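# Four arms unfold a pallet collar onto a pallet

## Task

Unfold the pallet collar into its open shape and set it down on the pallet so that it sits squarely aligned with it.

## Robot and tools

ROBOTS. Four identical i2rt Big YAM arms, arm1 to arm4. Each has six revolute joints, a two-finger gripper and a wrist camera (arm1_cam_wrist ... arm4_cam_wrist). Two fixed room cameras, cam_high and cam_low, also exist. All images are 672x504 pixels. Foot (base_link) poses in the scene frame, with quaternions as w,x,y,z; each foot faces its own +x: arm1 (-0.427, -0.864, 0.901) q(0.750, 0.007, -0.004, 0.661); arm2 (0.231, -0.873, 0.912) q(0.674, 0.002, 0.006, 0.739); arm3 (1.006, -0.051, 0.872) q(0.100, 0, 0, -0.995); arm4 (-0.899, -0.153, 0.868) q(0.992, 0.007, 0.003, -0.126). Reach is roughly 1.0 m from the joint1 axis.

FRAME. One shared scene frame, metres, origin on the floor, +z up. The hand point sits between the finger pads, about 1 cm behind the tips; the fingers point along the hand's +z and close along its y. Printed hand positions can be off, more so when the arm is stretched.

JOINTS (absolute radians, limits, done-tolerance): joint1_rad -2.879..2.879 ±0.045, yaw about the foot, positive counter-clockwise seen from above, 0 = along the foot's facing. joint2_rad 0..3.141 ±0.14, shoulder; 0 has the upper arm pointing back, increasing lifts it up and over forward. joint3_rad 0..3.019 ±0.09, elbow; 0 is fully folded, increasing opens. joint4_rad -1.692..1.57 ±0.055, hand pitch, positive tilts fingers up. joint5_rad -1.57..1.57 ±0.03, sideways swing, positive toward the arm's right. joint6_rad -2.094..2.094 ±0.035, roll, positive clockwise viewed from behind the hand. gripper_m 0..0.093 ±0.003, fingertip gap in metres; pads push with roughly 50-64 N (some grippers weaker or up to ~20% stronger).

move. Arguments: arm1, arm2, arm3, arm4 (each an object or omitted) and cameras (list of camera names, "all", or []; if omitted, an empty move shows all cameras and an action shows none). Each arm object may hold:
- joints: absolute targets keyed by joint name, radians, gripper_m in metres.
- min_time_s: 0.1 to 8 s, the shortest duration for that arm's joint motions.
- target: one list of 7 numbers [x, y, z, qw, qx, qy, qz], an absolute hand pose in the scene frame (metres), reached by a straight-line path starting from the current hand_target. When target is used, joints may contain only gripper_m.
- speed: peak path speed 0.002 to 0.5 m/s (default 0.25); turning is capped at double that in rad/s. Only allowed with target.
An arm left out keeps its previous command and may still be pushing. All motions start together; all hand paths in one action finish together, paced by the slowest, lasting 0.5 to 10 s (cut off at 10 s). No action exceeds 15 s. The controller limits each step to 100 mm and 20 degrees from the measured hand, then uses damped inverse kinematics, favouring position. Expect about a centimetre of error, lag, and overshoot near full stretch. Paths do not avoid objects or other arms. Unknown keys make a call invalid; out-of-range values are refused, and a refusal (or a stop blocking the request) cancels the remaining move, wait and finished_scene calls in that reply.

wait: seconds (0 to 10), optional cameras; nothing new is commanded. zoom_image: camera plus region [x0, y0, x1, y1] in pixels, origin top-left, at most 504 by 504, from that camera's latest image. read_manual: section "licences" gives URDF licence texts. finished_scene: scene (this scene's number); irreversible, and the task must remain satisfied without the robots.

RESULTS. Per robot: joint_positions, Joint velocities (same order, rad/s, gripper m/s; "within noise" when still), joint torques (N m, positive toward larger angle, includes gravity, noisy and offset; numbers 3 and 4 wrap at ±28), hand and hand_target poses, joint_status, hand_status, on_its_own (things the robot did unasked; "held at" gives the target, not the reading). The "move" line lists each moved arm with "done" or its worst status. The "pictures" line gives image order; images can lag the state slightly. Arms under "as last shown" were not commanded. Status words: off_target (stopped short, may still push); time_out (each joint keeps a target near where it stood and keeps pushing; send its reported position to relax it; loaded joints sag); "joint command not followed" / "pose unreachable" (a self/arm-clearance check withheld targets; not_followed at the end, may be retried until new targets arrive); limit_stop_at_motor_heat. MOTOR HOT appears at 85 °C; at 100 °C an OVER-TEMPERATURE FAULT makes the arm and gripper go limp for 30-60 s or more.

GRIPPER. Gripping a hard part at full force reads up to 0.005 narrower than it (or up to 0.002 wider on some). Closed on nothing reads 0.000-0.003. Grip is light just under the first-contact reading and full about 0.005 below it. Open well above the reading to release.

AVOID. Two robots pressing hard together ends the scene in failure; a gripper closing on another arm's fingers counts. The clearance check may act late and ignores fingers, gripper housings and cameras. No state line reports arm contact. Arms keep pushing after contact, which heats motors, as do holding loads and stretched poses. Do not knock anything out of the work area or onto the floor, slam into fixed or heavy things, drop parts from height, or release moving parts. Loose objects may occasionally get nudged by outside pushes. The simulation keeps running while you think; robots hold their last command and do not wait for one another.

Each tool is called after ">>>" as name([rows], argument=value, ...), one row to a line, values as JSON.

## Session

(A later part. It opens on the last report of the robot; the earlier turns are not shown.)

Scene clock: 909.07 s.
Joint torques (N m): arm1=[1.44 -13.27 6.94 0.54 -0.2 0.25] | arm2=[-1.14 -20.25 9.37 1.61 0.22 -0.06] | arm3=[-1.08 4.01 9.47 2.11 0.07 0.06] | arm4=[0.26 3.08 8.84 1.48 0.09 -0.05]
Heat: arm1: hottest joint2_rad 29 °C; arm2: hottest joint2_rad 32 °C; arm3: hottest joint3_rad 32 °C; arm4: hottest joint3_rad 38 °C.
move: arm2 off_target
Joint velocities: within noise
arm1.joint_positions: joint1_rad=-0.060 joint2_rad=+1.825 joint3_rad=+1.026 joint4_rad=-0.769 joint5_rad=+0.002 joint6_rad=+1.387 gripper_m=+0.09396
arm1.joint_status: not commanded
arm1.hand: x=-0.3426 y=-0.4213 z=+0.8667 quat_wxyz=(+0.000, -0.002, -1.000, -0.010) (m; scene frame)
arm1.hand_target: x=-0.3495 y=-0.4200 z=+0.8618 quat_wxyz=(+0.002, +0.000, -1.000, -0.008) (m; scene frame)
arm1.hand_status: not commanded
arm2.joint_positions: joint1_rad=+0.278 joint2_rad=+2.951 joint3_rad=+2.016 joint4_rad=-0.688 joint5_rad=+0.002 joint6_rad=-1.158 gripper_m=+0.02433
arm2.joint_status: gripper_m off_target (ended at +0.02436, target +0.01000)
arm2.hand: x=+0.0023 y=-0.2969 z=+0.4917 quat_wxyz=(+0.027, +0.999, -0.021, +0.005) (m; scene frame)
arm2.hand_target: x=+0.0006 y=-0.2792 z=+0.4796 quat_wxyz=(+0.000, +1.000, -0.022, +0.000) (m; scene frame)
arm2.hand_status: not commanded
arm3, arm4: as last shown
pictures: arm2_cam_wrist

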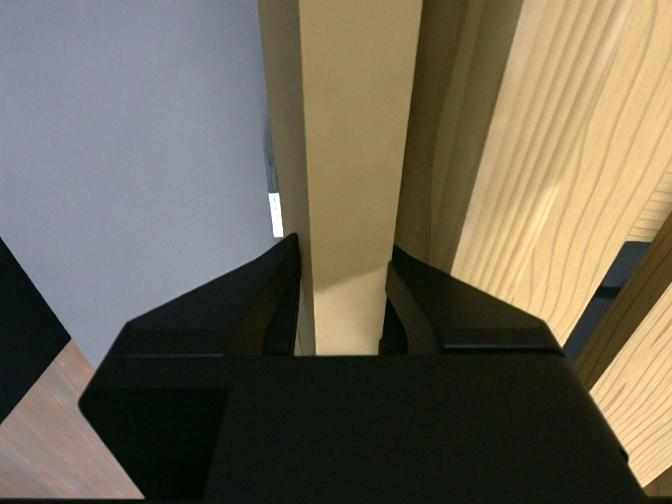

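>>> move(arm1={"target": [-0.27, -0.28, 0.60, 0.0, 0.0262, 0.99966, 0], "speed": 0.25, "joints": {"gripper_m": 0.032}}, arm2={"target": [0.002, -0.292, 0.488, 0.0, 0.9998, -0.0218, 0], "speed": 0.05}, cameras=["arm1_cam_wrist", "arm2_cam_wrist"])

>>> zoom_image(camera="arm1_cam_wrist", region=[236, 100, 436, 300])

Scene clock: 929.37 s.
Joint torques (N m): arm1=[-0.5 -19.37 8.34 -0.21 -0.01 0.02] | arm2=[-1.67 -23.06 5.29 2.61 0.43 -0.05] | arm3=[-0.67 4.37 9.54 2.13 0.06 0.11] | arm4=[0.21 3.08 8.88 1.52 0.09 -0.06]
Heat: arm1: hottest joint2_rad 30 °C; arm2: hottest joint3_rad 33 °C; arm3: hottest joint3_rad 32 °C; arm4: hottest joint3_rad 38 °C.
move: arm1 off_target; arm2 off_target
Joint velocities: within noise
arm1.joint_positions: joint1_rad=-0.124 joint2_rad=+2.617 joint3_rad=+1.642 joint4_rad=-0.609 joint5_rad=+0.005 joint6_rad=+1.373 gripper_m=+0.03213
arm1.joint_status: all done
arm1.hand: x=-0.2792 y=-0.2835 z=+0.6075 quat_wxyz=(+0.001, -0.026, -1.000, -0.001) (m; scene frame)
arm1.hand_target: x=-0.2702 y=-0.2804 z=+0.6002 quat_wxyz=(+0.000, -0.026, -1.000, +0.000) (m; scene frame)
arm1.hand_status: off_target (0.012 m and 0.1 deg from the pose sent, 0.310 m and 3.0 deg at the start)
arm2.joint_positions: joint1_rad=+0.284 joint2_rad=+2.939 joint3_rad=+1.971 joint4_rad=-0.672 joint5_rad=-0.004 joint6_rad=-1.156 gripper_m=+0.02125
arm2.joint_status: not commanded
arm2.on_its_own: gripper_m moved -0.00308 toward your old target +0.01000
arm2.hand: x=+0.0032 y=-0.3118 z=+0.4897 quat_wxyz=(+0.035, +0.999, -0.019, +0.006) (m; scene frame)
arm2.hand_target: x=+0.0021 y=-0.2925 z=+0.4892 quat_wxyz=(+0.001, +1.000, -0.022, +0.000) (m; scene frame)
arm2.hand_status: off_target (0.020 m and 4.1 deg from the pose sent, 0.006 m and 3.2 deg at the start)
arm3, arm4: as last shown
pictures: arm1_cam_wrist, arm2_cam_wrist

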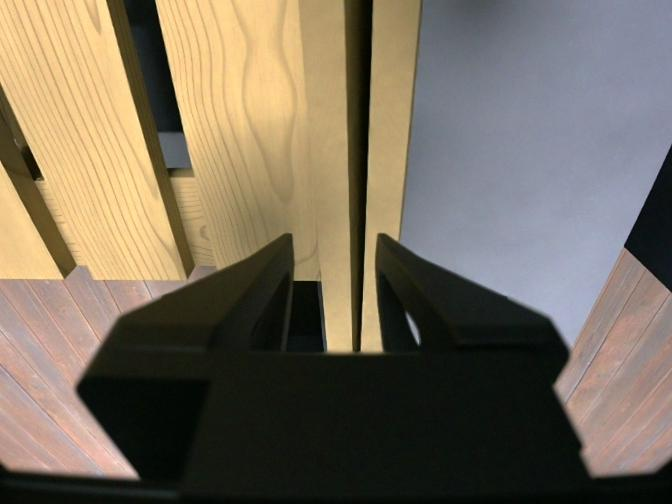

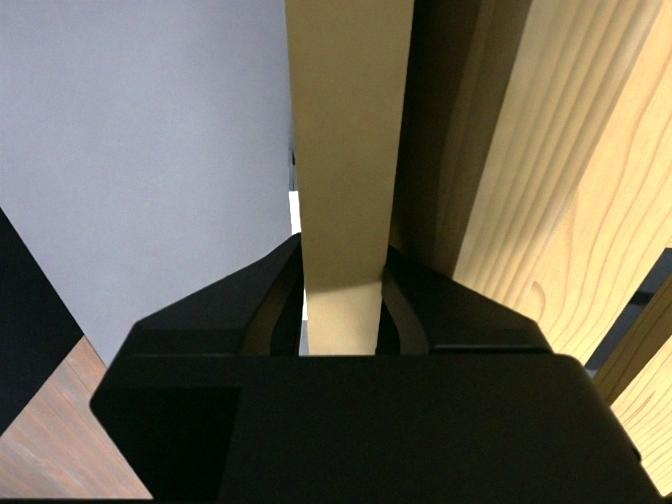

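Scaled by 2.520 from the camera's 672x504 image, which has a finer 960x720 frame.

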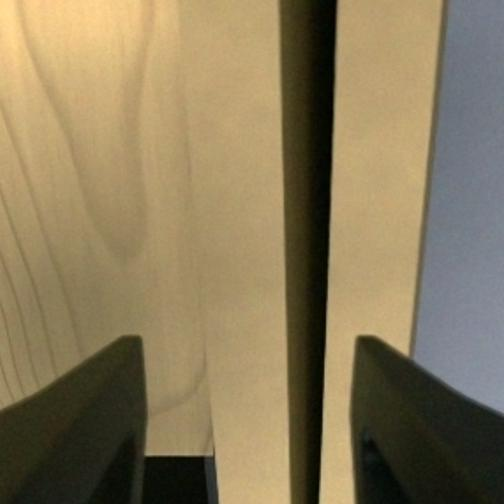

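>>> move(arm1={"target": [-0.275, -0.318, 0.55, 0.0, 0.0175, 0.99985, 0], "speed": 0.1, "joints": {"gripper_m": 0.030}}, cameras=["arm1_cam_wrist"])

>>> zoom_image(camera="arm1_cam_wrist", region=[236, 100, 436, 300])

Scene clock: 957.73 s.
Joint torques (N m): arm1=[-0.67 -19.08 4.7 0.51 -0.01 0.03] | arm2=[-1.26 -22.83 5.41 2.66 0.4 -0.02] | arm3=[-1.14 4.54 9.51 2.21 0.09 0.08] | arm4=[0.15 2.9 8.85 1.51 0.09 -0.04]
Heat: arm1: hottest joint2_rad 32 °C; arm2: hottest joint2_rad 33 °C; arm3: hottest joint3_rad 32 °C; arm4: hottest joint3_rad 39 °C.
move: arm1 off_target
Joint velocities: within noise
arm1.joint_positions: joint1_rad=-0.131 joint2_rad=+2.681 joint3_rad=+1.596 joint4_rad=-0.489 joint5_rad=+0.005 joint6_rad=+1.346 gripper_m=+0.03013
arm1.joint_status: all done
arm1.hand: x=-0.2814 y=-0.3083 z=+0.5623 quat_wxyz=(-0.001, -0.017, -1.000, -0.006) (m; scene frame)
arm1.hand_target: x=-0.2752 y=-0.3181 z=+0.5504 quat_wxyz=(+0.000, -0.018, -1.000, +0.000) (m; scene frame)
arm1.hand_status: off_target (0.017 m and 0.8 deg from the pose sent, 0.067 m and 1.0 deg at the start)
arm2.joint_positions: joint1_rad=+0.284 joint2_rad=+2.939 joint3_rad=+1.971 joint4_rad=-0.672 joint5_rad=-0.004 joint6_rad=-1.156 gripper_m=+0.02119
arm2.joint_status: not commanded
arm2.hand: x=+0.0032 y=-0.3118 z=+0.4897 quat_wxyz=(+0.035, +0.999, -0.019, +0.006) (m; scene frame)
arm2.hand_target: x=+0.0021 y=-0.2924 z=+0.4892 quat_wxyz=(+0.001, +1.000, -0.022, +0.000) (m; scene frame)
arm2.hand_status: not commanded
arm3, arm4: as last shown
pictures: arm1_cam_wrist

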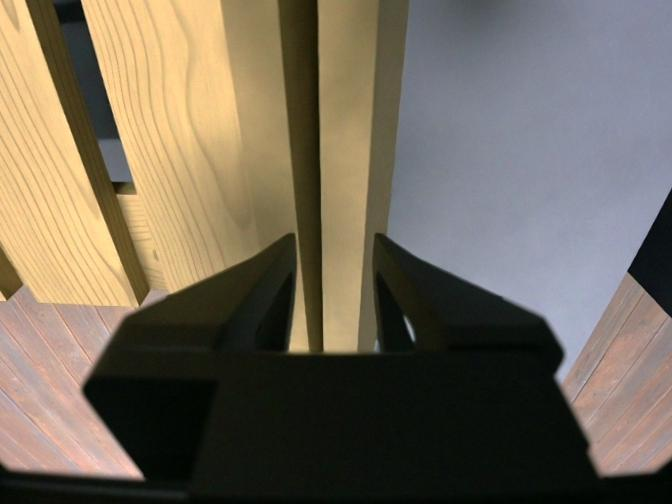

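Scaled by 2.520 from the camera's 672x504 image, which has a finer 960x720 frame.

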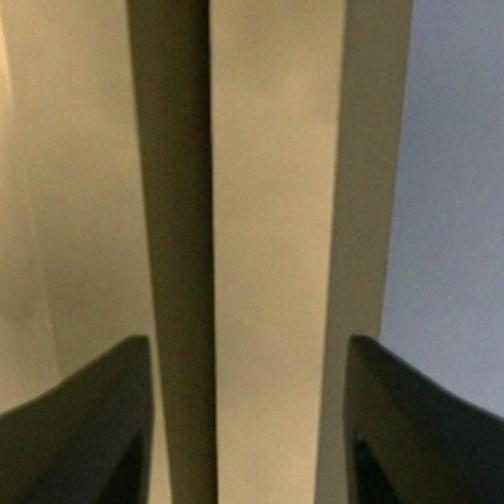

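>>> move(arm1={"target": [-0.275, -0.324, 0.515, 0.0, 0.0175, 0.99985, 0], "speed": 0.06, "joints": {"gripper_m": 0.0275}}, cameras=["arm1_cam_wrist"])

>>> zoom_image(camera="arm1_cam_wrist", region=[236, 100, 436, 300])

Scene clock: 976.70 s.
Joint torques (N m): arm1=[-0.67 -17.85 6.49 0.4 -0.01 0.01] | arm2=[-1.26 -23.06 5.46 2.61 0.46 -0.03] | arm3=[-0.97 3.84 9.42 2.17 0.08 0.1] | arm4=[0.21 2.96 8.85 1.46 0.09 -0.05]
Heat: arm1: hottest joint2_rad 31 °C; arm2: hottest joint2_rad 34 °C; arm3: hottest joint3_rad 33 °C; arm4: hottest joint3_rad 39 °C.
move: arm1 off_target
Joint velocities: within noise
arm1.joint_positions: joint1_rad=-0.135 joint2_rad=+2.745 joint3_rad=+1.608 joint4_rad=-0.449 joint5_rad=+0.006 joint6_rad=+1.343 gripper_m=+0.02764
arm1.joint_status: all done
arm1.hand: x=-0.2834 y=-0.3226 z=+0.5294 quat_wxyz=(+0.001, -0.017, -1.000, +0.000) (m; scene frame)
arm1.hand_target: x=-0.2753 y=-0.3245 z=+0.5155 quat_wxyz=(+0.000, -0.017, -1.000, +0.000) (m; scene frame)
arm1.hand_status: off_target (0.017 m and 0.1 deg from the pose sent, 0.050 m and 0.7 deg at the start)
arm2.joint_positions: joint1_rad=+0.285 joint2_rad=+2.939 joint3_rad=+1.968 joint4_rad=-0.672 joint5_rad=-0.004 joint6_rad=-1.155 gripper_m=+0.02062
arm2.joint_status: not commanded
arm2.hand: x=+0.0031 y=-0.3136 z=+0.4891 quat_wxyz=(+0.037, +0.999, -0.019, +0.006) (m; scene frame)
arm2.hand_target: x=+0.0022 y=-0.2925 z=+0.4892 quat_wxyz=(+0.001, +1.000, -0.022, +0.000) (m; scene frame)
arm2.hand_status: not commanded
arm3, arm4: as last shown
pictures: arm1_cam_wrist

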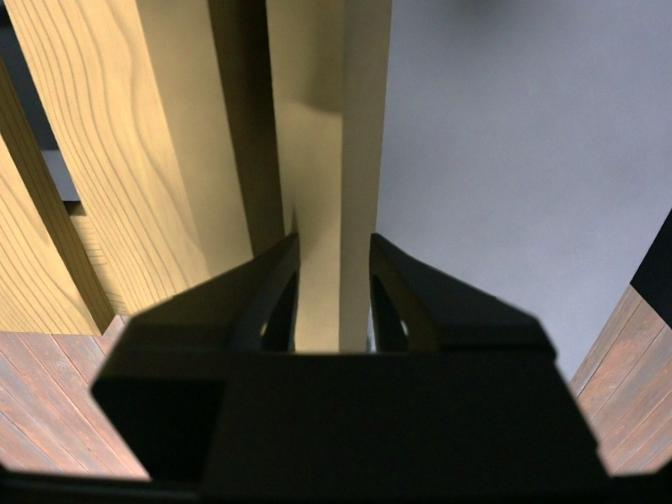

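Scaled by 2.520 from the camera's 672x504 image, which has a finer 960x720 frame.

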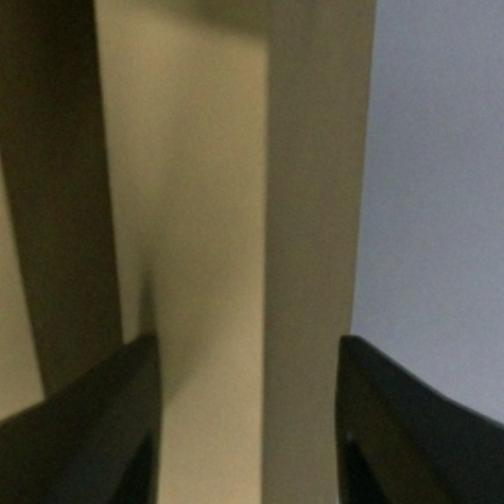

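>>> move(arm1={"target": [-0.275, -0.298, 0.525, 0.0, 0.0175, 0.99985, 0], "speed": 0.06}, cameras=["arm1_cam_wrist"])

>>> zoom_image(camera="arm1_cam_wrist", region=[236, 100, 436, 300])

Scene clock: 988.27 s.
Joint torques (N m): arm1=[0.21 -19.08 8.25 0.17 -0.04 0.13] | arm2=[-1.38 -23.3 5.56 2.66 0.46 -0.06] | arm3=[-1.03 3.9 9.57 2.21 0.07 0.1] | arm4=[0.15 3.02 8.85 1.51 0.1 -0.05]
Heat: arm1: hottest joint2_rad 32 °C; arm2: hottest joint2_rad 34 °C; arm3: hottest joint3_rad 33 °C; arm4: hottest joint3_rad 39 °C.
move: arm1 off_target
Joint velocities: within noise
arm1.joint_positions: joint1_rad=-0.135 joint2_rad=+2.762 joint3_rad=+1.672 joint4_rad=-0.514 joint5_rad=+0.006 joint6_rad=+1.343 gripper_m=+0.02764
arm1.joint_status: not commanded
arm1.hand: x=-0.2801 y=-0.3105 z=+0.5311 quat_wxyz=(+0.003, -0.017, -1.000, +0.009) (m; scene frame)
arm1.hand_target: x=-0.2752 y=-0.2985 z=+0.5254 quat_wxyz=(+0.000, -0.017, -1.000, +0.000) (m; scene frame)
arm1.hand_status: off_target (0.015 m and 1.1 deg from the pose sent, 0.026 m and 0.1 deg at the start)
arm2, arm3, arm4: as last shown
arm2.joint_positions: joint1_rad=+0.285 joint2_rad=+2.939 joint3_rad=+1.968 joint4_rad=-0.672 joint5_rad=-0.005 joint6_rad=-1.155 gripper_m=+0.02061
arm2.hand: x=+0.0031 y=-0.3137 z=+0.4891 quat_wxyz=(+0.037, +0.999, -0.019, +0.006) (m; scene frame)
pictures: arm1_cam_wrist

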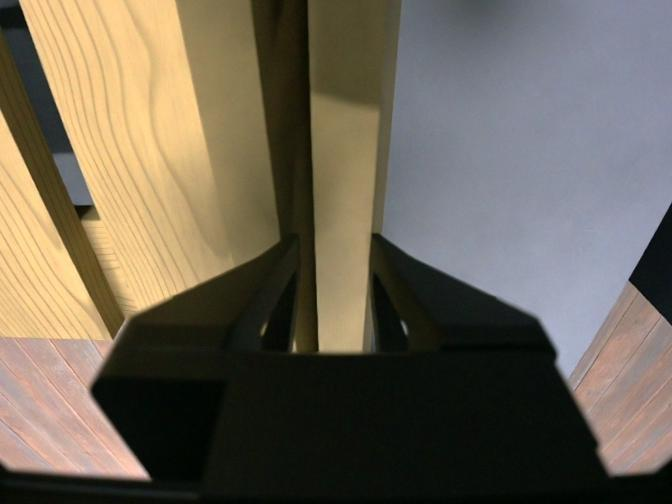

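Scaled by 2.520 from the camera's 672x504 image, which has a finer 960x720 frame.

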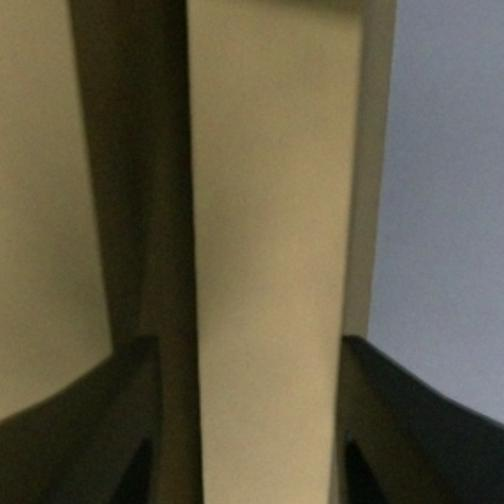

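>>> move(arm1={"target": [-0.275, -0.317, 0.512, 0.0, 0.0175, 0.99985, 0], "speed": 0.06}, cameras=["arm1_cam_wrist"])

>>> zoom_image(camera="arm1_cam_wrist", region=[236, 100, 436, 300])

Scene clock: 999.63 s.
Joint torques (N m): arm1=[-0.44 -18.73 4.81 1.14 -0.06 0.05] | arm2=[-1.67 -22.83 5.5 2.63 0.49 -0.05] | arm3=[-0.79 4.07 9.52 2.21 0.06 0.09] | arm4=[0.09 3.08 8.85 1.5 0.09 -0.04]
Heat: arm1: hottest joint2_rad 33 °C; arm2: hottest joint2_rad 34 °C; arm3: hottest joint3_rad 33 °C; arm4: hottest joint3_rad 39 °C.
move: arm1 off_target
Joint velocities: within noise
arm1.joint_positions: joint1_rad=-0.135 joint2_rad=+2.768 joint3_rad=+1.663 joint4_rad=-0.484 joint5_rad=+0.007 joint6_rad=+1.343 gripper_m=+0.02763
arm1.joint_status: not commanded
arm1.hand: x=-0.2801 y=-0.3110 z=+0.5264 quat_wxyz=(+0.001, -0.017, -1.000, +0.001) (m; scene frame)
arm1.hand_target: x=-0.2753 y=-0.3174 z=+0.5125 quat_wxyz=(+0.000, -0.018, -1.000, +0.000) (m; scene frame)
arm1.hand_status: off_target (0.016 m and 0.2 deg from the pose sent, 0.021 m and 1.1 deg at the start)
arm2, arm3, arm4: as last shown
pictures: arm1_cam_wrist

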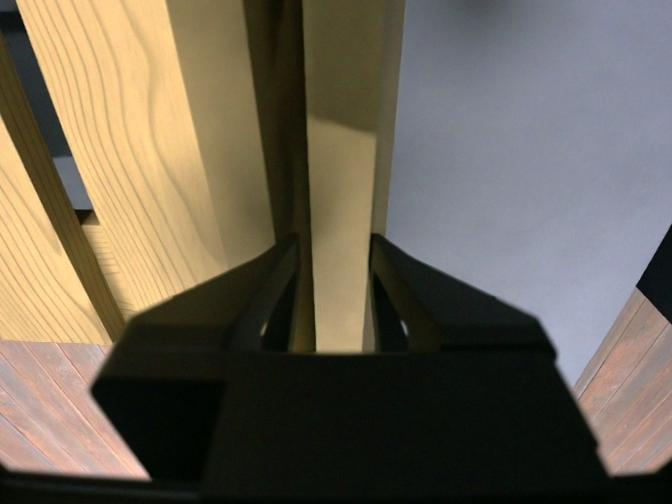

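Scaled by 2.520 from the camera's 672x504 image, which has a finer 960x720 frame.

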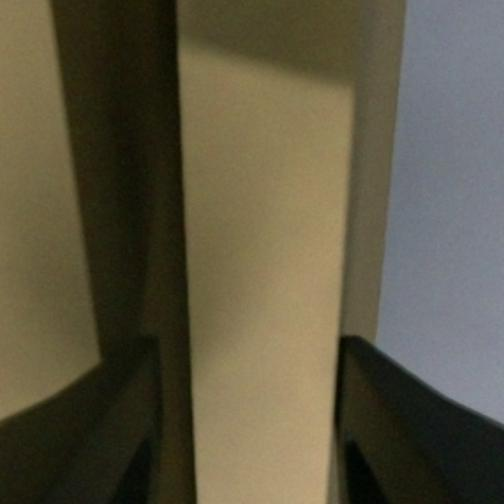

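>>> move(arm1={"target": [-0.275, -0.321, 0.522, 0.0, 0.0175, 0.99985, 0], "speed": 0.06, "joints": {"gripper_m": 0.033}})

>>> move(arm1={"target": [-0.275, -0.321, 0.49, 0.0, 0.0175, 0.99985, 0], "speed": 0.06}, cameras=["arm1_cam_wrist"])

>>> zoom_image(camera="arm1_cam_wrist", region=[236, 100, 436, 300])

Scene clock: 1014.57 s.
Joint torques (N m): arm1=[-0.56 -20.78 3.74 0.5 -0.07 0.03] | arm2=[-1.26 -23 5.56 2.58 0.45 -0.06] | arm3=[-0.97 3.78 9.55 2.15 0.1 0.06] | arm4=[0.03 3.02 8.87 1.51 0.09 -0.05]
Heat: arm1: hottest joint2_rad 34 °C; arm2: hottest joint2_rad 34 °C; arm3: hottest joint3_rad 33 °C; arm4: hottest joint3_rad 39 °C.
move: arm1 done
Joint velocities: within noise
arm1.joint_positions: joint1_rad=-0.135 joint2_rad=+2.768 joint3_rad=+1.642 joint4_rad=-0.464 joint5_rad=+0.007 joint6_rad=+1.342 gripper_m=+0.03287
arm1.joint_status: all done
arm1.hand: x=-0.2818 y=-0.3182 z=+0.5228 quat_wxyz=(+0.001, -0.017, -1.000, +0.002) (m; scene frame)
arm1.hand_target: x=-0.2751 y=-0.3211 z=+0.5220 quat_wxyz=(+0.000, -0.017, -1.000, +0.000) (m; scene frame)
arm1.hand_status: done (0.007 m and 0.3 deg from the pose sent, 0.012 m and 0.2 deg at the start)
arm2, arm3, arm4: as last shown
arm2.joint_positions: joint1_rad=+0.285 joint2_rad=+2.939 joint3_rad=+1.968 joint4_rad=-0.672 joint5_rad=-0.005 joint6_rad=-1.155 gripper_m=+0.02060
pictures: none

Scene clock: 1015.67 s.
Joint torques (N m): arm1=[-0.5 -18.2 6.49 0.31 -0.07 0.03] | arm2=[-1.32 -23.41 5.64 2.62 0.45 -0.05] | arm3=[-0.91 4.54 9.35 2.22 0.09 0.1] | arm4=[0.15 2.96 8.85 1.48 0.08 -0.05]
Heat: arm1: hottest joint2_rad 34 °C; arm2: hottest joint2_rad 34 °C; arm3: hottest joint3_rad 33 °C; arm4: hottest joint3_rad 39 °C.
move: arm1 off_target
Joint velocities: within noise
arm1.joint_positions: joint1_rad=-0.135 joint2_rad=+2.813 joint3_rad=+1.668 joint4_rad=-0.442 joint5_rad=+0.007 joint6_rad=+1.342 gripper_m=+0.03288
arm1.joint_status: not commanded
arm1.hand: x=-0.2826 y=-0.3207 z=+0.5023 quat_wxyz=(+0.000, -0.017, -1.000, +0.001) (m; scene frame)
arm1.hand_target: x=-0.2753 y=-0.3216 z=+0.4904 quat_wxyz=(+0.000, -0.017, -1.000, +0.000) (m; scene frame)
arm1.hand_status: off_target (0.015 m and 0.1 deg from the pose sent, 0.034 m and 0.2 deg at the start)
arm2.joint_positions: joint1_rad=+0.285 joint2_rad=+2.938 joint3_rad=+1.967 joint4_rad=-0.672 joint5_rad=-0.005 joint6_rad=-1.155 gripper_m=+0.02046
arm2.joint_status: not commanded
arm2.hand: x=+0.0030 y=-0.3142 z=+0.4891 quat_wxyz=(+0.037, +0.999, -0.019, +0.006) (m; scene frame)
arm2.hand_target: x=+0.0021 y=-0.2923 z=+0.4893 quat_wxyz=(+0.001, +1.000, -0.022, +0.000) (m; scene frame)
arm2.hand_status: not commanded
arm3.joint_positions: joint1_rad=-0.256 joint2_rad=+0.627 joint3_rad=+1.413 joint4_rad=-1.209 joint5_rad=-0.076 joint6_rad=+0.012 gripper_m=+0.09396
arm3.joint_status: not commanded
arm3.hand: x=+0.7547 y=-0.0496 z=+1.4486 quat_wxyz=(-0.020, -0.839, +0.008, +0.543) (m; scene frame)
arm3.hand_target: x=+0.7582 y=-0.0497 z=+1.4582 quat_wxyz=(-0.020, -0.834, +0.007, +0.552) (m; scene frame)
arm3.hand_status: not commanded
arm4.joint_positions: joint1_rad=+0.160 joint2_rad=+0.628 joint3_rad=+1.436 joint4_rad=-1.474 joint5_rad=+0.166 joint6_rad=-0.287 gripper_m=+0.09396
arm4.joint_status: not commanded
arm4.hand: x=-0.6882 y=-0.2093 z=+1.3988 quat_wxyz=(-0.412, +0.049, -0.898, +0.149) (m; scene frame)
arm4.hand_target: x=-0.6907 y=-0.2091 z=+1.4079 quat_wxyz=(-0.422, +0.048, -0.893, +0.150) (m; scene frame)
arm4.hand_status: not commanded
pictures: arm1_cam_wrist

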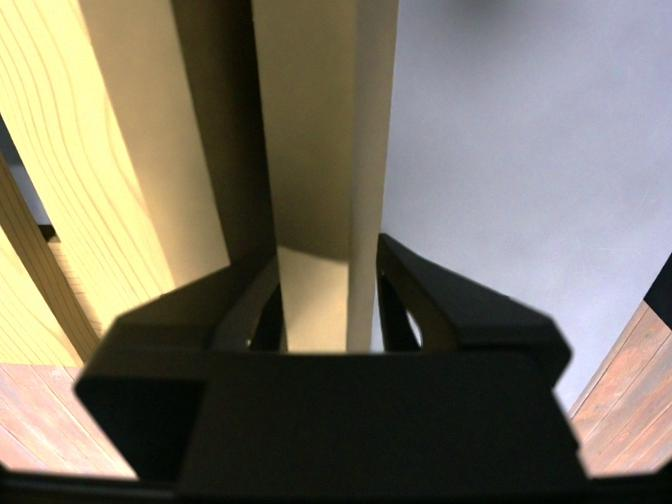

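Scaled by 2.520 from the camera's 672x504 image, which has a finer 960x720 frame.

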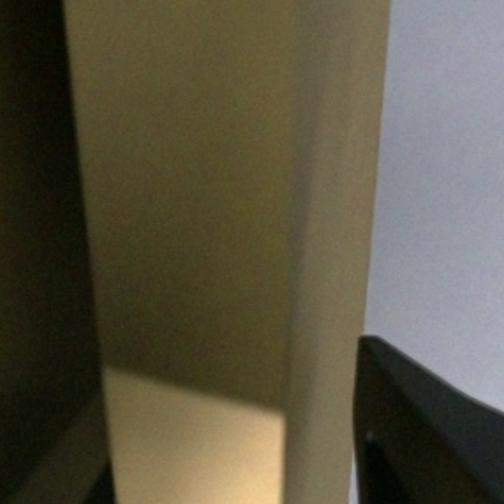

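>>> move(arm1={"target": [-0.275, -0.318, 0.475, 0.0, 0.0175, 0.99985, 0], "speed": 0.06})

>>> move(arm1={"joints": {"gripper_m": 0.010}}, cameras=["arm1_cam_wrist", "cam_low"])

Scene clock: 1022.90 s.
Joint torques (N m): arm1=[-0.5 -17.26 7.91 0.31 -0.07 0.11] | arm2=[-1.73 -22.83 5.68 2.65 0.46 -0.04] | arm3=[-0.97 3.96 9.46 2.11 0.07 0.1] | arm4=[0.21 3.08 8.87 1.48 0.09 -0.05]
Heat: arm1: hottest joint2_rad 34 °C; arm2: hottest joint2_rad 34 °C; arm3: hottest joint3_rad 33 °C; arm4: hottest joint3_rad 39 °C.
move: arm1 off_target
Joint velocities: within noise
arm1.joint_positions: joint1_rad=-0.135 joint2_rad=+2.839 joint3_rad=+1.693 joint4_rad=-0.447 joint5_rad=+0.007 joint6_rad=+1.335 gripper_m=+0.03288
arm1.joint_status: not commanded
arm1.hand: x=-0.2827 y=-0.3204 z=+0.4927 quat_wxyz=(+0.001, -0.013, -1.000, +0.003) (m; scene frame)
arm1.hand_target: x=-0.2754 y=-0.3189 z=+0.4759 quat_wxyz=(+0.000, -0.017, -1.000, +0.000) (m; scene frame)
arm1.hand_status: off_target (0.019 m and 0.6 deg from the pose sent, 0.029 m and 0.1 deg at the start)
arm2, arm3, arm4: as last shown
arm2.hand_target: x=+0.0022 y=-0.2923 z=+0.4893 quat_wxyz=(+0.001, +1.000, -0.022, +0.000) (m; scene frame)
pictures: none

Scene clock: 1023.43 s.
Joint torques (N m): arm1=[-0.44 -17.38 7.34 0.9 -0.25 0.11] | arm2=[-1.61 -22.71 5.89 2.63 0.34 -0.04] | arm3=[-0.79 4.13 9.47 2.11 0.09 0.08] | arm4=[0.21 3.08 8.88 1.51 0.09 -0.05]
Heat: arm1: hottest joint2_rad 34 °C; arm2: hottest joint2_rad 34 °C; arm3: hottest joint3_rad 33 °C; arm4: hottest joint3_rad 39 °C.
move: arm1 off_target
Joint velocities: within noise
arm1.joint_positions: joint1_rad=-0.135 joint2_rad=+2.841 joint3_rad=+1.700 joint4_rad=-0.459 joint5_rad=+0.011 joint6_rad=+1.335 gripper_m=+0.02387
arm1.joint_status: gripper_m off_target (ended at +0.02390, target +0.01000)
arm1.hand: x=-0.2821 y=-0.3211 z=+0.4925 quat_wxyz=(+0.000, -0.013, -1.000, +0.007) (m; scene frame)
arm1.hand_target: x=-0.2755 y=-0.3189 z=+0.4758 quat_wxyz=(+0.000, -0.017, -1.000, +0.000) (m; scene frame)
arm1.hand_status: not commanded
arm2.joint_positions: joint1_rad=+0.287 joint2_rad=+2.937 joint3_rad=+1.963 joint4_rad=-0.672 joint5_rad=-0.002 joint6_rad=-1.155 gripper_m=+0.01963
arm2.joint_status: not commanded
arm2.hand: x=+0.0028 y=-0.3154 z=+0.4893 quat_wxyz=(+0.038, +0.999, -0.018, +0.008) (m; scene frame)
arm2.hand_target: x=+0.0021 y=-0.2922 z=+0.4893 quat_wxyz=(+0.001, +1.000, -0.022, +0.000) (m; scene frame)
arm2.hand_status: not commanded
arm3, arm4: as last shown
pictures: arm1_cam_wrist, cam_low

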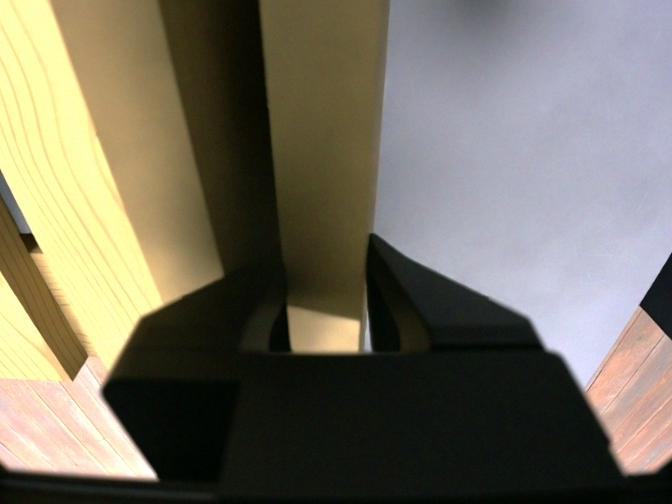

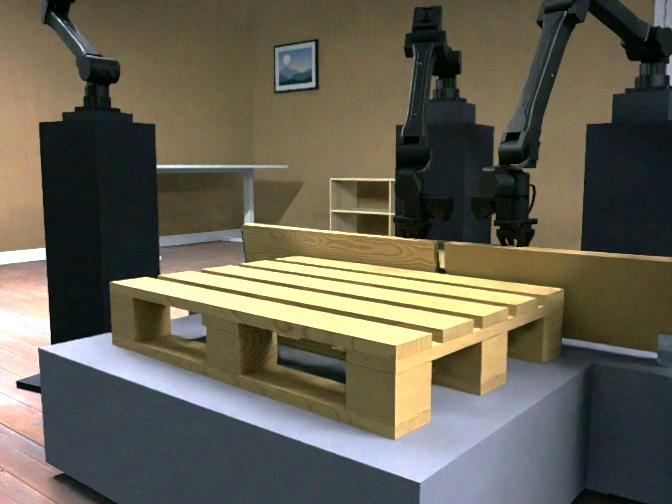

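>>> move(arm1={"target": [-0.282, -0.385, 0.500, 0.0, 0.0131, 0.9999, 0], "speed": 0.05}, arm2={"target": [0.003, -0.380, 0.500, 0.0, 0.9998, -0.0190, 0], "speed": 0.05}, cameras=["arm1_cam_wrist", "arm2_cam_wrist", "cam_high", "cam_low"])

Scene clock: 1040.97 s.
Joint torques (N m): arm1=[-0.44 -20.72 0.76 -0.25 -0.2 -0.02] | arm2=[-0.56 -23.06 1.61 -0.84 -0.28 -0.05] | arm3=[-0.79 3.84 9.43 2.24 0.1 0.08] | arm4=[0.32 3.08 8.85 1.5 0.09 -0.05]
Heat: arm1: hottest joint2_rad 33 °C; arm2: hottest joint2_rad 34 °C; arm3: hottest joint3_rad 33 °C; arm4: hottest joint3_rad 39 °C.
move: arm1 off_target; arm2 done
Joint velocities: within noise
arm1.joint_positions: joint1_rad=-0.158 joint2_rad=+2.781 joint3_rad=+1.476 joint4_rad=-0.268 joint5_rad=+0.010 joint6_rad=+1.317 gripper_m=+0.02098
arm1.joint_status: not commanded
arm1.hand: x=-0.2855 y=-0.3782 z=+0.4927 quat_wxyz=(-0.003, -0.016, -1.000, -0.006) (m; scene frame)
arm1.hand_target: x=-0.2820 y=-0.3848 z=+0.4998 quat_wxyz=(+0.000, -0.013, -1.000, +0.000) (m; scene frame)
arm1.hand_status: off_target (0.011 m and 0.8 deg from the pose sent, 0.064 m and 0.8 deg at the start)
arm2.joint_positions: joint1_rad=+0.336 joint2_rad=+2.827 joint3_rad=+1.635 joint4_rad=-0.363 joint5_rad=+0.017 joint6_rad=-1.101 gripper_m=+0.01932
arm2.joint_status: not commanded
arm2.hand: x=+0.0013 y=-0.3754 z=+0.4920 quat_wxyz=(-0.008, +1.000, -0.020, -0.002) (m; scene frame)
arm2.hand_target: x=+0.0030 y=-0.3797 z=+0.4999 quat_wxyz=(+0.000, +1.000, -0.019, +0.000) (m; scene frame)
arm2.hand_status: done (0.009 m and 0.9 deg from the pose sent, 0.065 m and 4.4 deg at the start)
arm3, arm4: as last shown
pictures: arm1_cam_wrist, arm2_cam_wrist, cam_high, cam_low

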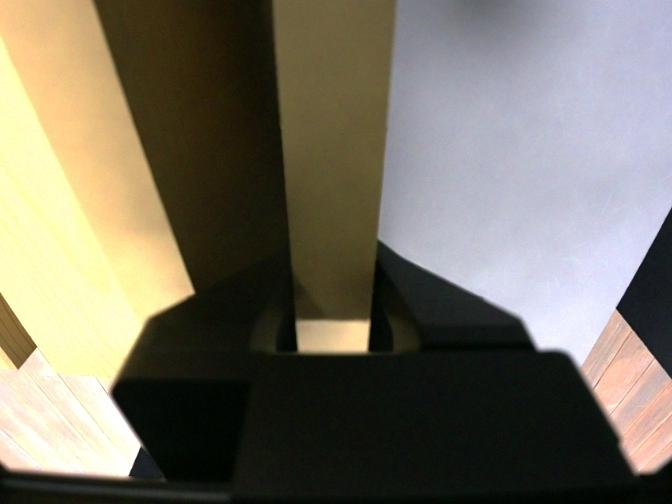

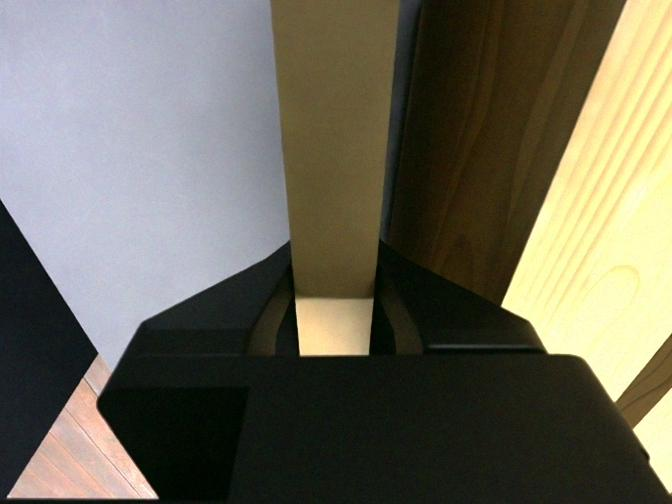

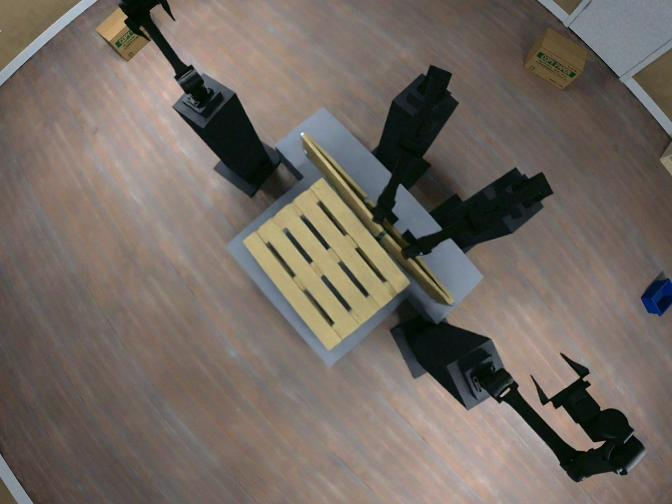

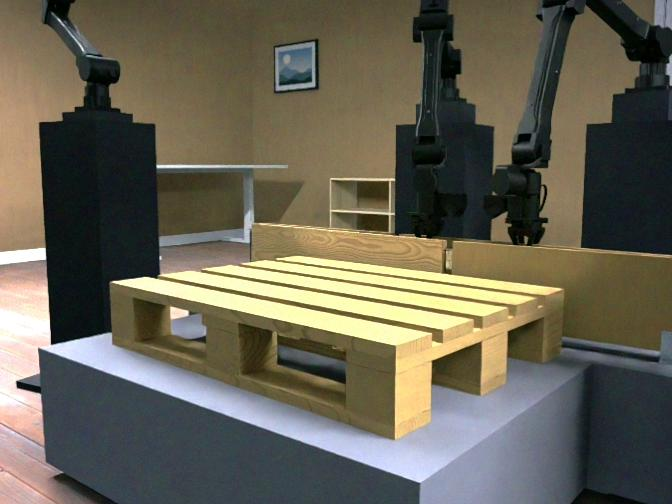

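>>> zoom_image(camera="cam_high", region=[280, 110, 470, 320])

>>> zoom_image(camera="cam_low", region=[400, 200, 560, 320])

Scaled by 2.400 from the camera's 672x504 image, which has a finer 960x720 frame.

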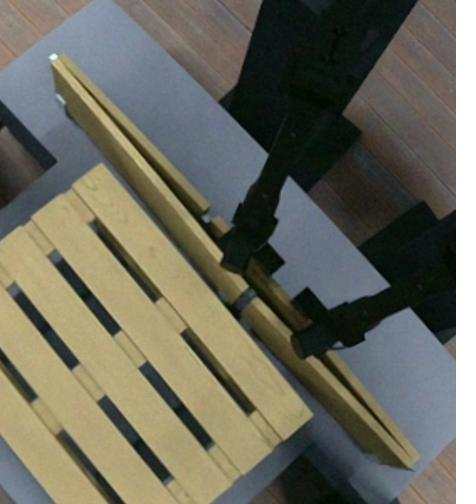

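Scaled by 3.150 from the camera's 672x504 image, which has a finer 960x720 frame.

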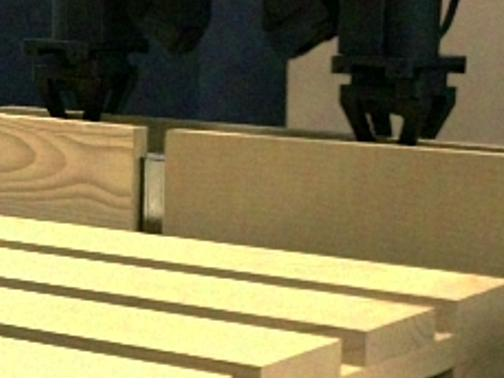

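>>> move(arm1={"target": [-0.284, -0.430, 0.500, 0.0, 0.0131, 0.9999, 0], "speed": 0.05}, arm2={"target": [0.001, -0.425, 0.500, 0.0, 0.9998, -0.0190, 0], "speed": 0.05}, cameras=["cam_high"])

>>> zoom_image(camera="cam_high", region=[280, 110, 490, 340])

Scene clock: 1060.67 s.
Joint torques (N m): arm1=[-0.21 -19.72 -0.44 -0.14 -0.18 -0.07] | arm2=[-0.73 -21.54 1.1 -0.79 -0.29 -0.08] | arm3=[-1.08 4.01 9.37 2.3 0.06 0.08] | arm4=[0.26 2.96 8.81 1.51 0.08 -0.04]
Heat: arm1: hottest joint2_rad 35 °C; arm2: hottest joint2_rad 36 °C; arm3: hottest joint3_rad 33 °C; arm4: hottest joint3_rad 39 °C.
move: arm1 done; arm2 done
Joint velocities: within noise
arm1.joint_positions: joint1_rad=-0.186 joint2_rad=+2.758 joint3_rad=+1.342 joint4_rad=-0.159 joint5_rad=+0.010 joint6_rad=+1.297 gripper_m=+0.02098
arm1.joint_status: not commanded
arm1.hand: x=-0.2856 y=-0.4239 z=+0.4918 quat_wxyz=(-0.003, -0.020, -1.000, -0.005) (m; scene frame)
arm1.hand_target: x=-0.2840 y=-0.4299 z=+0.4997 quat_wxyz=(+0.000, -0.013, -1.000, +0.000) (m; scene frame)
arm1.hand_status: done (0.010 m and 1.0 deg from the pose sent, 0.052 m and 0.8 deg at the start)
arm2.joint_positions: joint1_rad=+0.372 joint2_rad=+2.795 joint3_rad=+1.497 joint4_rad=-0.260 joint5_rad=+0.017 joint6_rad=-1.058 gripper_m=+0.01932
arm2.joint_status: not commanded
arm2.hand: x=+0.0021 y=-0.4209 z=+0.4913 quat_wxyz=(-0.006, +1.000, -0.024, -0.001) (m; scene frame)
arm2.hand_target: x=+0.0009 y=-0.4249 z=+0.4998 quat_wxyz=(+0.000, +1.000, -0.019, +0.000) (m; scene frame)
arm2.hand_status: done (0.010 m and 0.9 deg from the pose sent, 0.050 m and 0.9 deg at the start)
arm3, arm4: as last shown
pictures: cam_high

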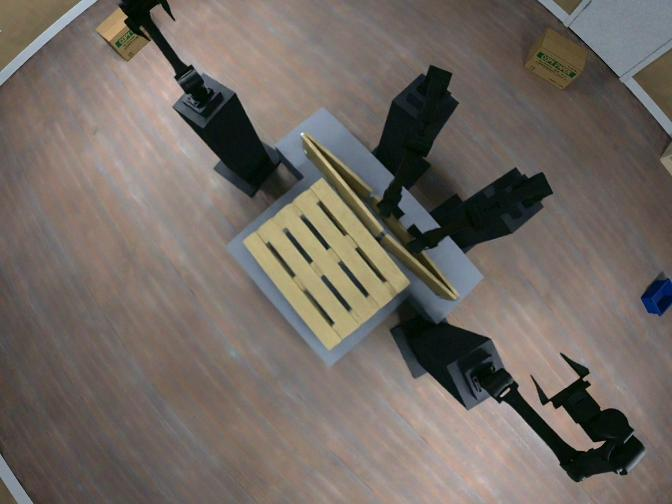

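Scaled by 2.191 from the camera's 672x504 image, which has a finer 960x720 frame.

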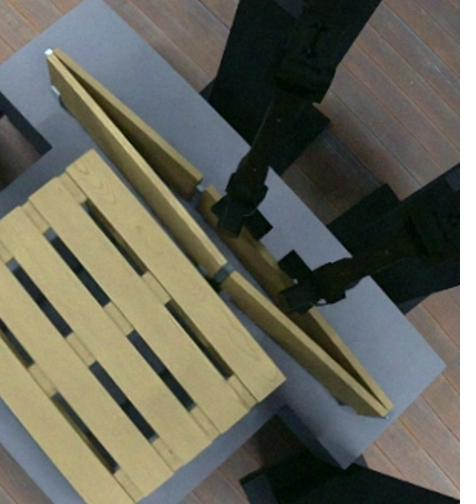

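>>> move(arm3={"joints": {"joint1_rad": 0.337, "joint2_rad": 2.621, "joint3_rad": 1.944, "joint4_rad": -0.893, "joint5_rad": 0.0, "joint6_rad": 0.468, "gripper_m": 0.04}, "min_time_s": 4}, arm4={"joints": {"joint1_rad": -0.263, "joint2_rad": 2.2745, "joint3_rad": 1.111, "joint4_rad": -0.407, "joint5_rad": 0.0, "joint6_rad": -0.586, "gripper_m": 0.04}, "min_time_s": 4}, cameras=["arm3_cam_wrist", "arm4_cam_wrist", "cam_high"])

>>> zoom_image(camera="arm3_cam_wrist", region=[236, 100, 436, 300])

>>> zoom_image(camera="arm4_cam_wrist", region=[236, 100, 436, 300])

Scene clock: 1109.53 s.
Joint torques (N m): arm1=[-0.21 -19.78 -0.46 -0.14 -0.18 -0.06] | arm2=[-0.79 -21.83 1.01 -0.77 -0.32 -0.1] | arm3=[-1.26 -24.94 10.25 0.72 0.23 0.17] | arm4=[-0.15 -14.39 3.29 0.54 -0.14 -0.25]
Heat: arm1: hottest joint2_rad 36 °C; arm2: hottest joint2_rad 38 °C; arm3: hottest joint3_rad 34 °C; arm4: hottest joint3_rad 39 °C.
move: arm3 done; arm4 done
Joint velocities: within noise
arm1.joint_positions: joint1_rad=-0.186 joint2_rad=+2.758 joint3_rad=+1.341 joint4_rad=-0.159 joint5_rad=+0.010 joint6_rad=+1.297 gripper_m=+0.02098
arm1.joint_status: not commanded
arm1.hand: x=-0.2857 y=-0.4241 z=+0.4918 quat_wxyz=(-0.002, -0.020, -1.000, -0.004) (m; scene frame)
arm1.hand_target: x=-0.2841 y=-0.4301 z=+0.4996 quat_wxyz=(+0.000, -0.013, -1.000, +0.000) (m; scene frame)
arm1.hand_status: not commanded
arm2: as last shown
arm3.joint_positions: joint1_rad=+0.339 joint2_rad=+2.603 joint3_rad=+1.904 joint4_rad=-0.904 joint5_rad=-0.002 joint6_rad=+0.458 gripper_m=+0.04008
arm3.joint_status: all done
arm3.hand: x=+0.4338 y=-0.3925 z=+0.6453 quat_wxyz=(+0.007, -0.999, -0.040, -0.015) (m; scene frame)
arm3.hand_target: x=+0.4194 y=-0.3993 z=+0.6449 quat_wxyz=(+0.000, -0.999, -0.035, +0.000) (m; scene frame)
arm3.hand_status: not commanded
arm4.joint_positions: joint1_rad=-0.254 joint2_rad=+2.251 joint3_rad=+1.109 joint4_rad=-0.416 joint5_rad=+0.003 joint6_rad=-0.571 gripper_m=+0.04011
arm4.joint_status: all done
arm4.hand: x=-0.4849 y=-0.3814 z=+0.6504 quat_wxyz=(-0.003, +0.033, -0.999, -0.002) (m; scene frame)
arm4.hand_target: x=-0.4912 y=-0.3820 z=+0.6399 quat_wxyz=(+0.002, +0.035, -0.999, -0.007) (m; scene frame)
arm4.hand_status: not commanded
pictures: arm3_cam_wrist, arm4_cam_wrist, cam_high

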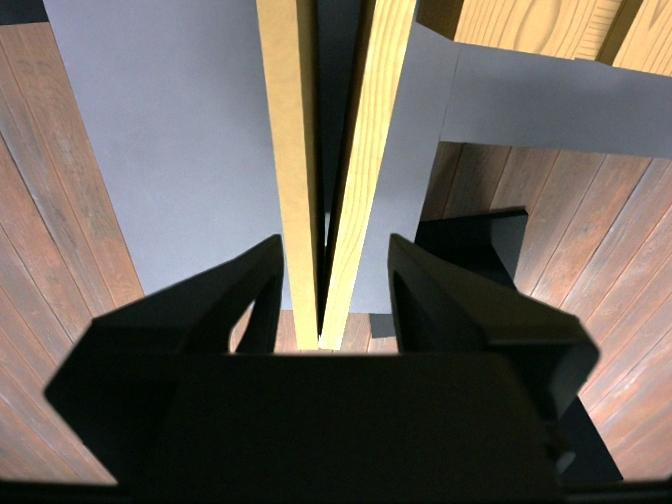

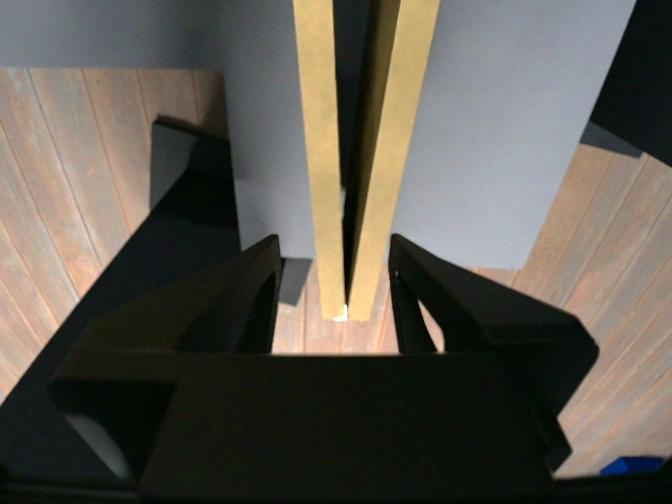

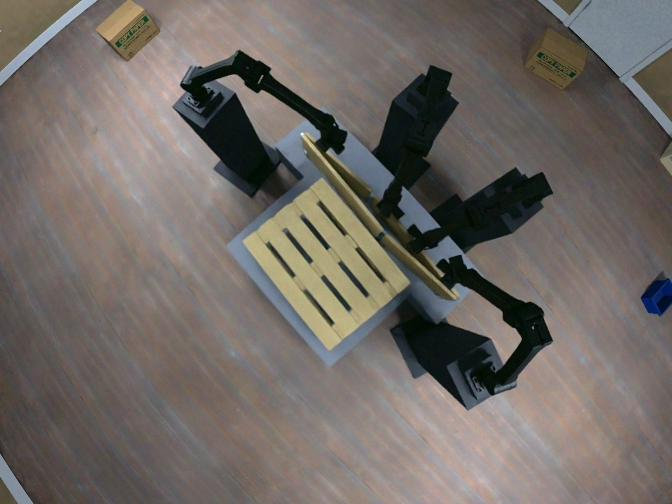

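Scaled by 2.520 from the camera's 672x504 image, which has a finer 960x720 frame.

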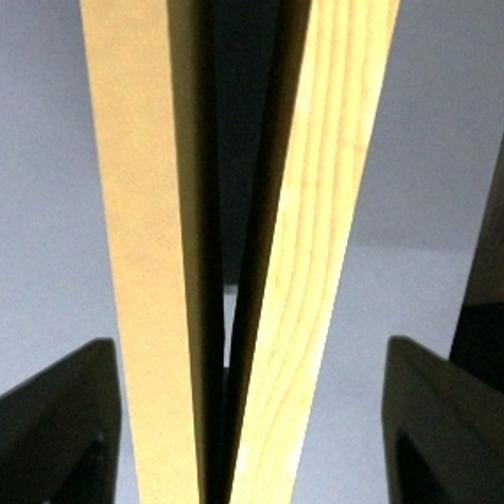

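Scaled by 2.520 from the camera's 672x504 image, which has a finer 960x720 frame.

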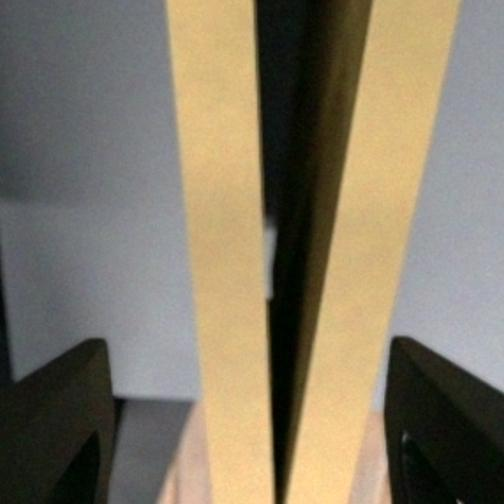

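>>> move(arm3={"target": [0.425, -0.424, 0.545, 0.0, 0.9989, 0.0471, 0], "speed": 0.1, "joints": {"gripper_m": 0.036}}, arm4={"target": [-0.488, -0.369, 0.545, 0.0, -0.0567, 0.9984, 0], "speed": 0.1, "joints": {"gripper_m": 0.036}}, cameras=["arm3_cam_wrist", "arm4_cam_wrist"])

>>> zoom_image(camera="arm3_cam_wrist", region=[236, 100, 436, 300])

>>> zoom_image(camera="arm4_cam_wrist", region=[236, 100, 436, 300])

Scene clock: 1153.57 s.
Joint torques (N m): arm1=[-0.21 -19.66 -0.46 -0.14 -0.18 -0.06] | arm2=[-0.79 -21.66 1.03 -0.77 -0.28 -0.09] | arm3=[-0.32 -23.88 10.3 0.35 0.21 0.18] | arm4=[1.14 -14.21 3.03 0.54 0.09 -0.25]
Heat: arm1: hottest joint2_rad 36 °C; arm2: hottest joint2_rad 39 °C; arm3: hottest joint3_rad 37 °C; arm4: hottest joint3_rad 35 °C.
move: arm3 off_target; arm4 off_target
Joint velocities: within noise
arm1, arm2: as last shown
arm3.joint_positions: joint1_rad=+0.365 joint2_rad=+2.804 joint3_rad=+2.077 joint4_rad=-0.845 joint5_rad=-0.002 joint6_rad=+0.468 gripper_m=+0.03609
arm3.joint_status: all done
arm3.hand: x=+0.4258 y=-0.4183 z=+0.5622 quat_wxyz=(-0.001, -0.999, -0.049, -0.001) (m; scene frame)
arm3.hand_target: x=+0.4256 y=-0.4235 z=+0.5457 quat_wxyz=(+0.000, -0.999, -0.047, +0.001) (m; scene frame)
arm3.hand_status: off_target (0.018 m and 0.2 deg from the pose sent, 0.105 m and 2.0 deg at the start)
arm4.joint_positions: joint1_rad=-0.244 joint2_rad=+2.475 joint3_rad=+1.180 joint4_rad=-0.256 joint5_rad=+0.008 joint6_rad=-0.585 gripper_m=+0.03611
arm4.joint_status: all done
arm4.hand: x=-0.4875 y=-0.3745 z=+0.5591 quat_wxyz=(-0.005, +0.044, -0.999, +0.001) (m; scene frame)
arm4.hand_target: x=-0.4886 y=-0.3689 z=+0.5455 quat_wxyz=(+0.000, +0.057, -0.998, +0.000) (m; scene frame)
arm4.hand_status: off_target (0.015 m and 1.6 deg from the pose sent, 0.106 m and 2.8 deg at the start)
pictures: arm3_cam_wrist, arm4_cam_wrist

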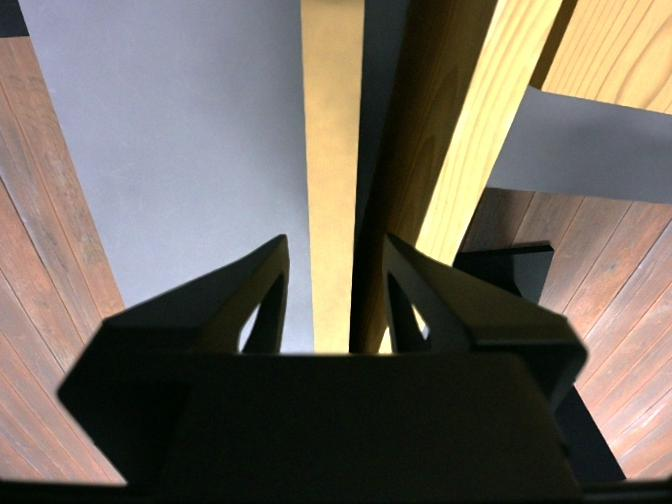

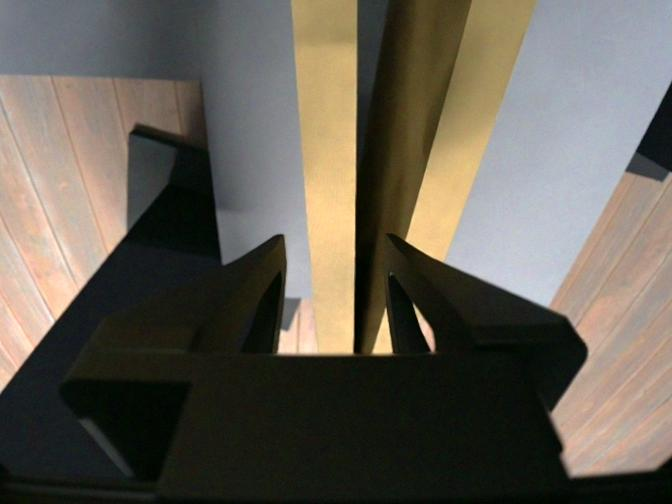

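Scaled by 2.520 from the camera's 672x504 image, which has a finer 960x720 frame.

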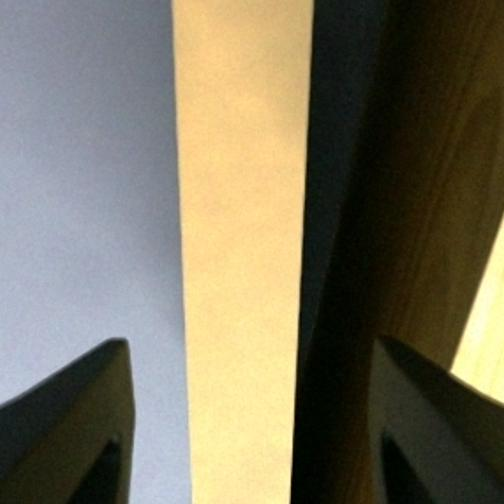

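Scaled by 2.520 from the camera's 672x504 image, which has a finer 960x720 frame.

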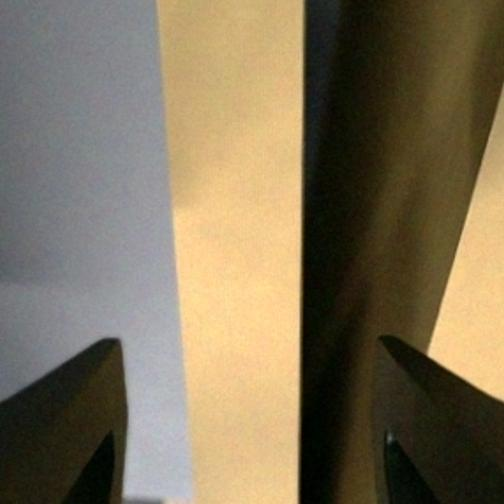

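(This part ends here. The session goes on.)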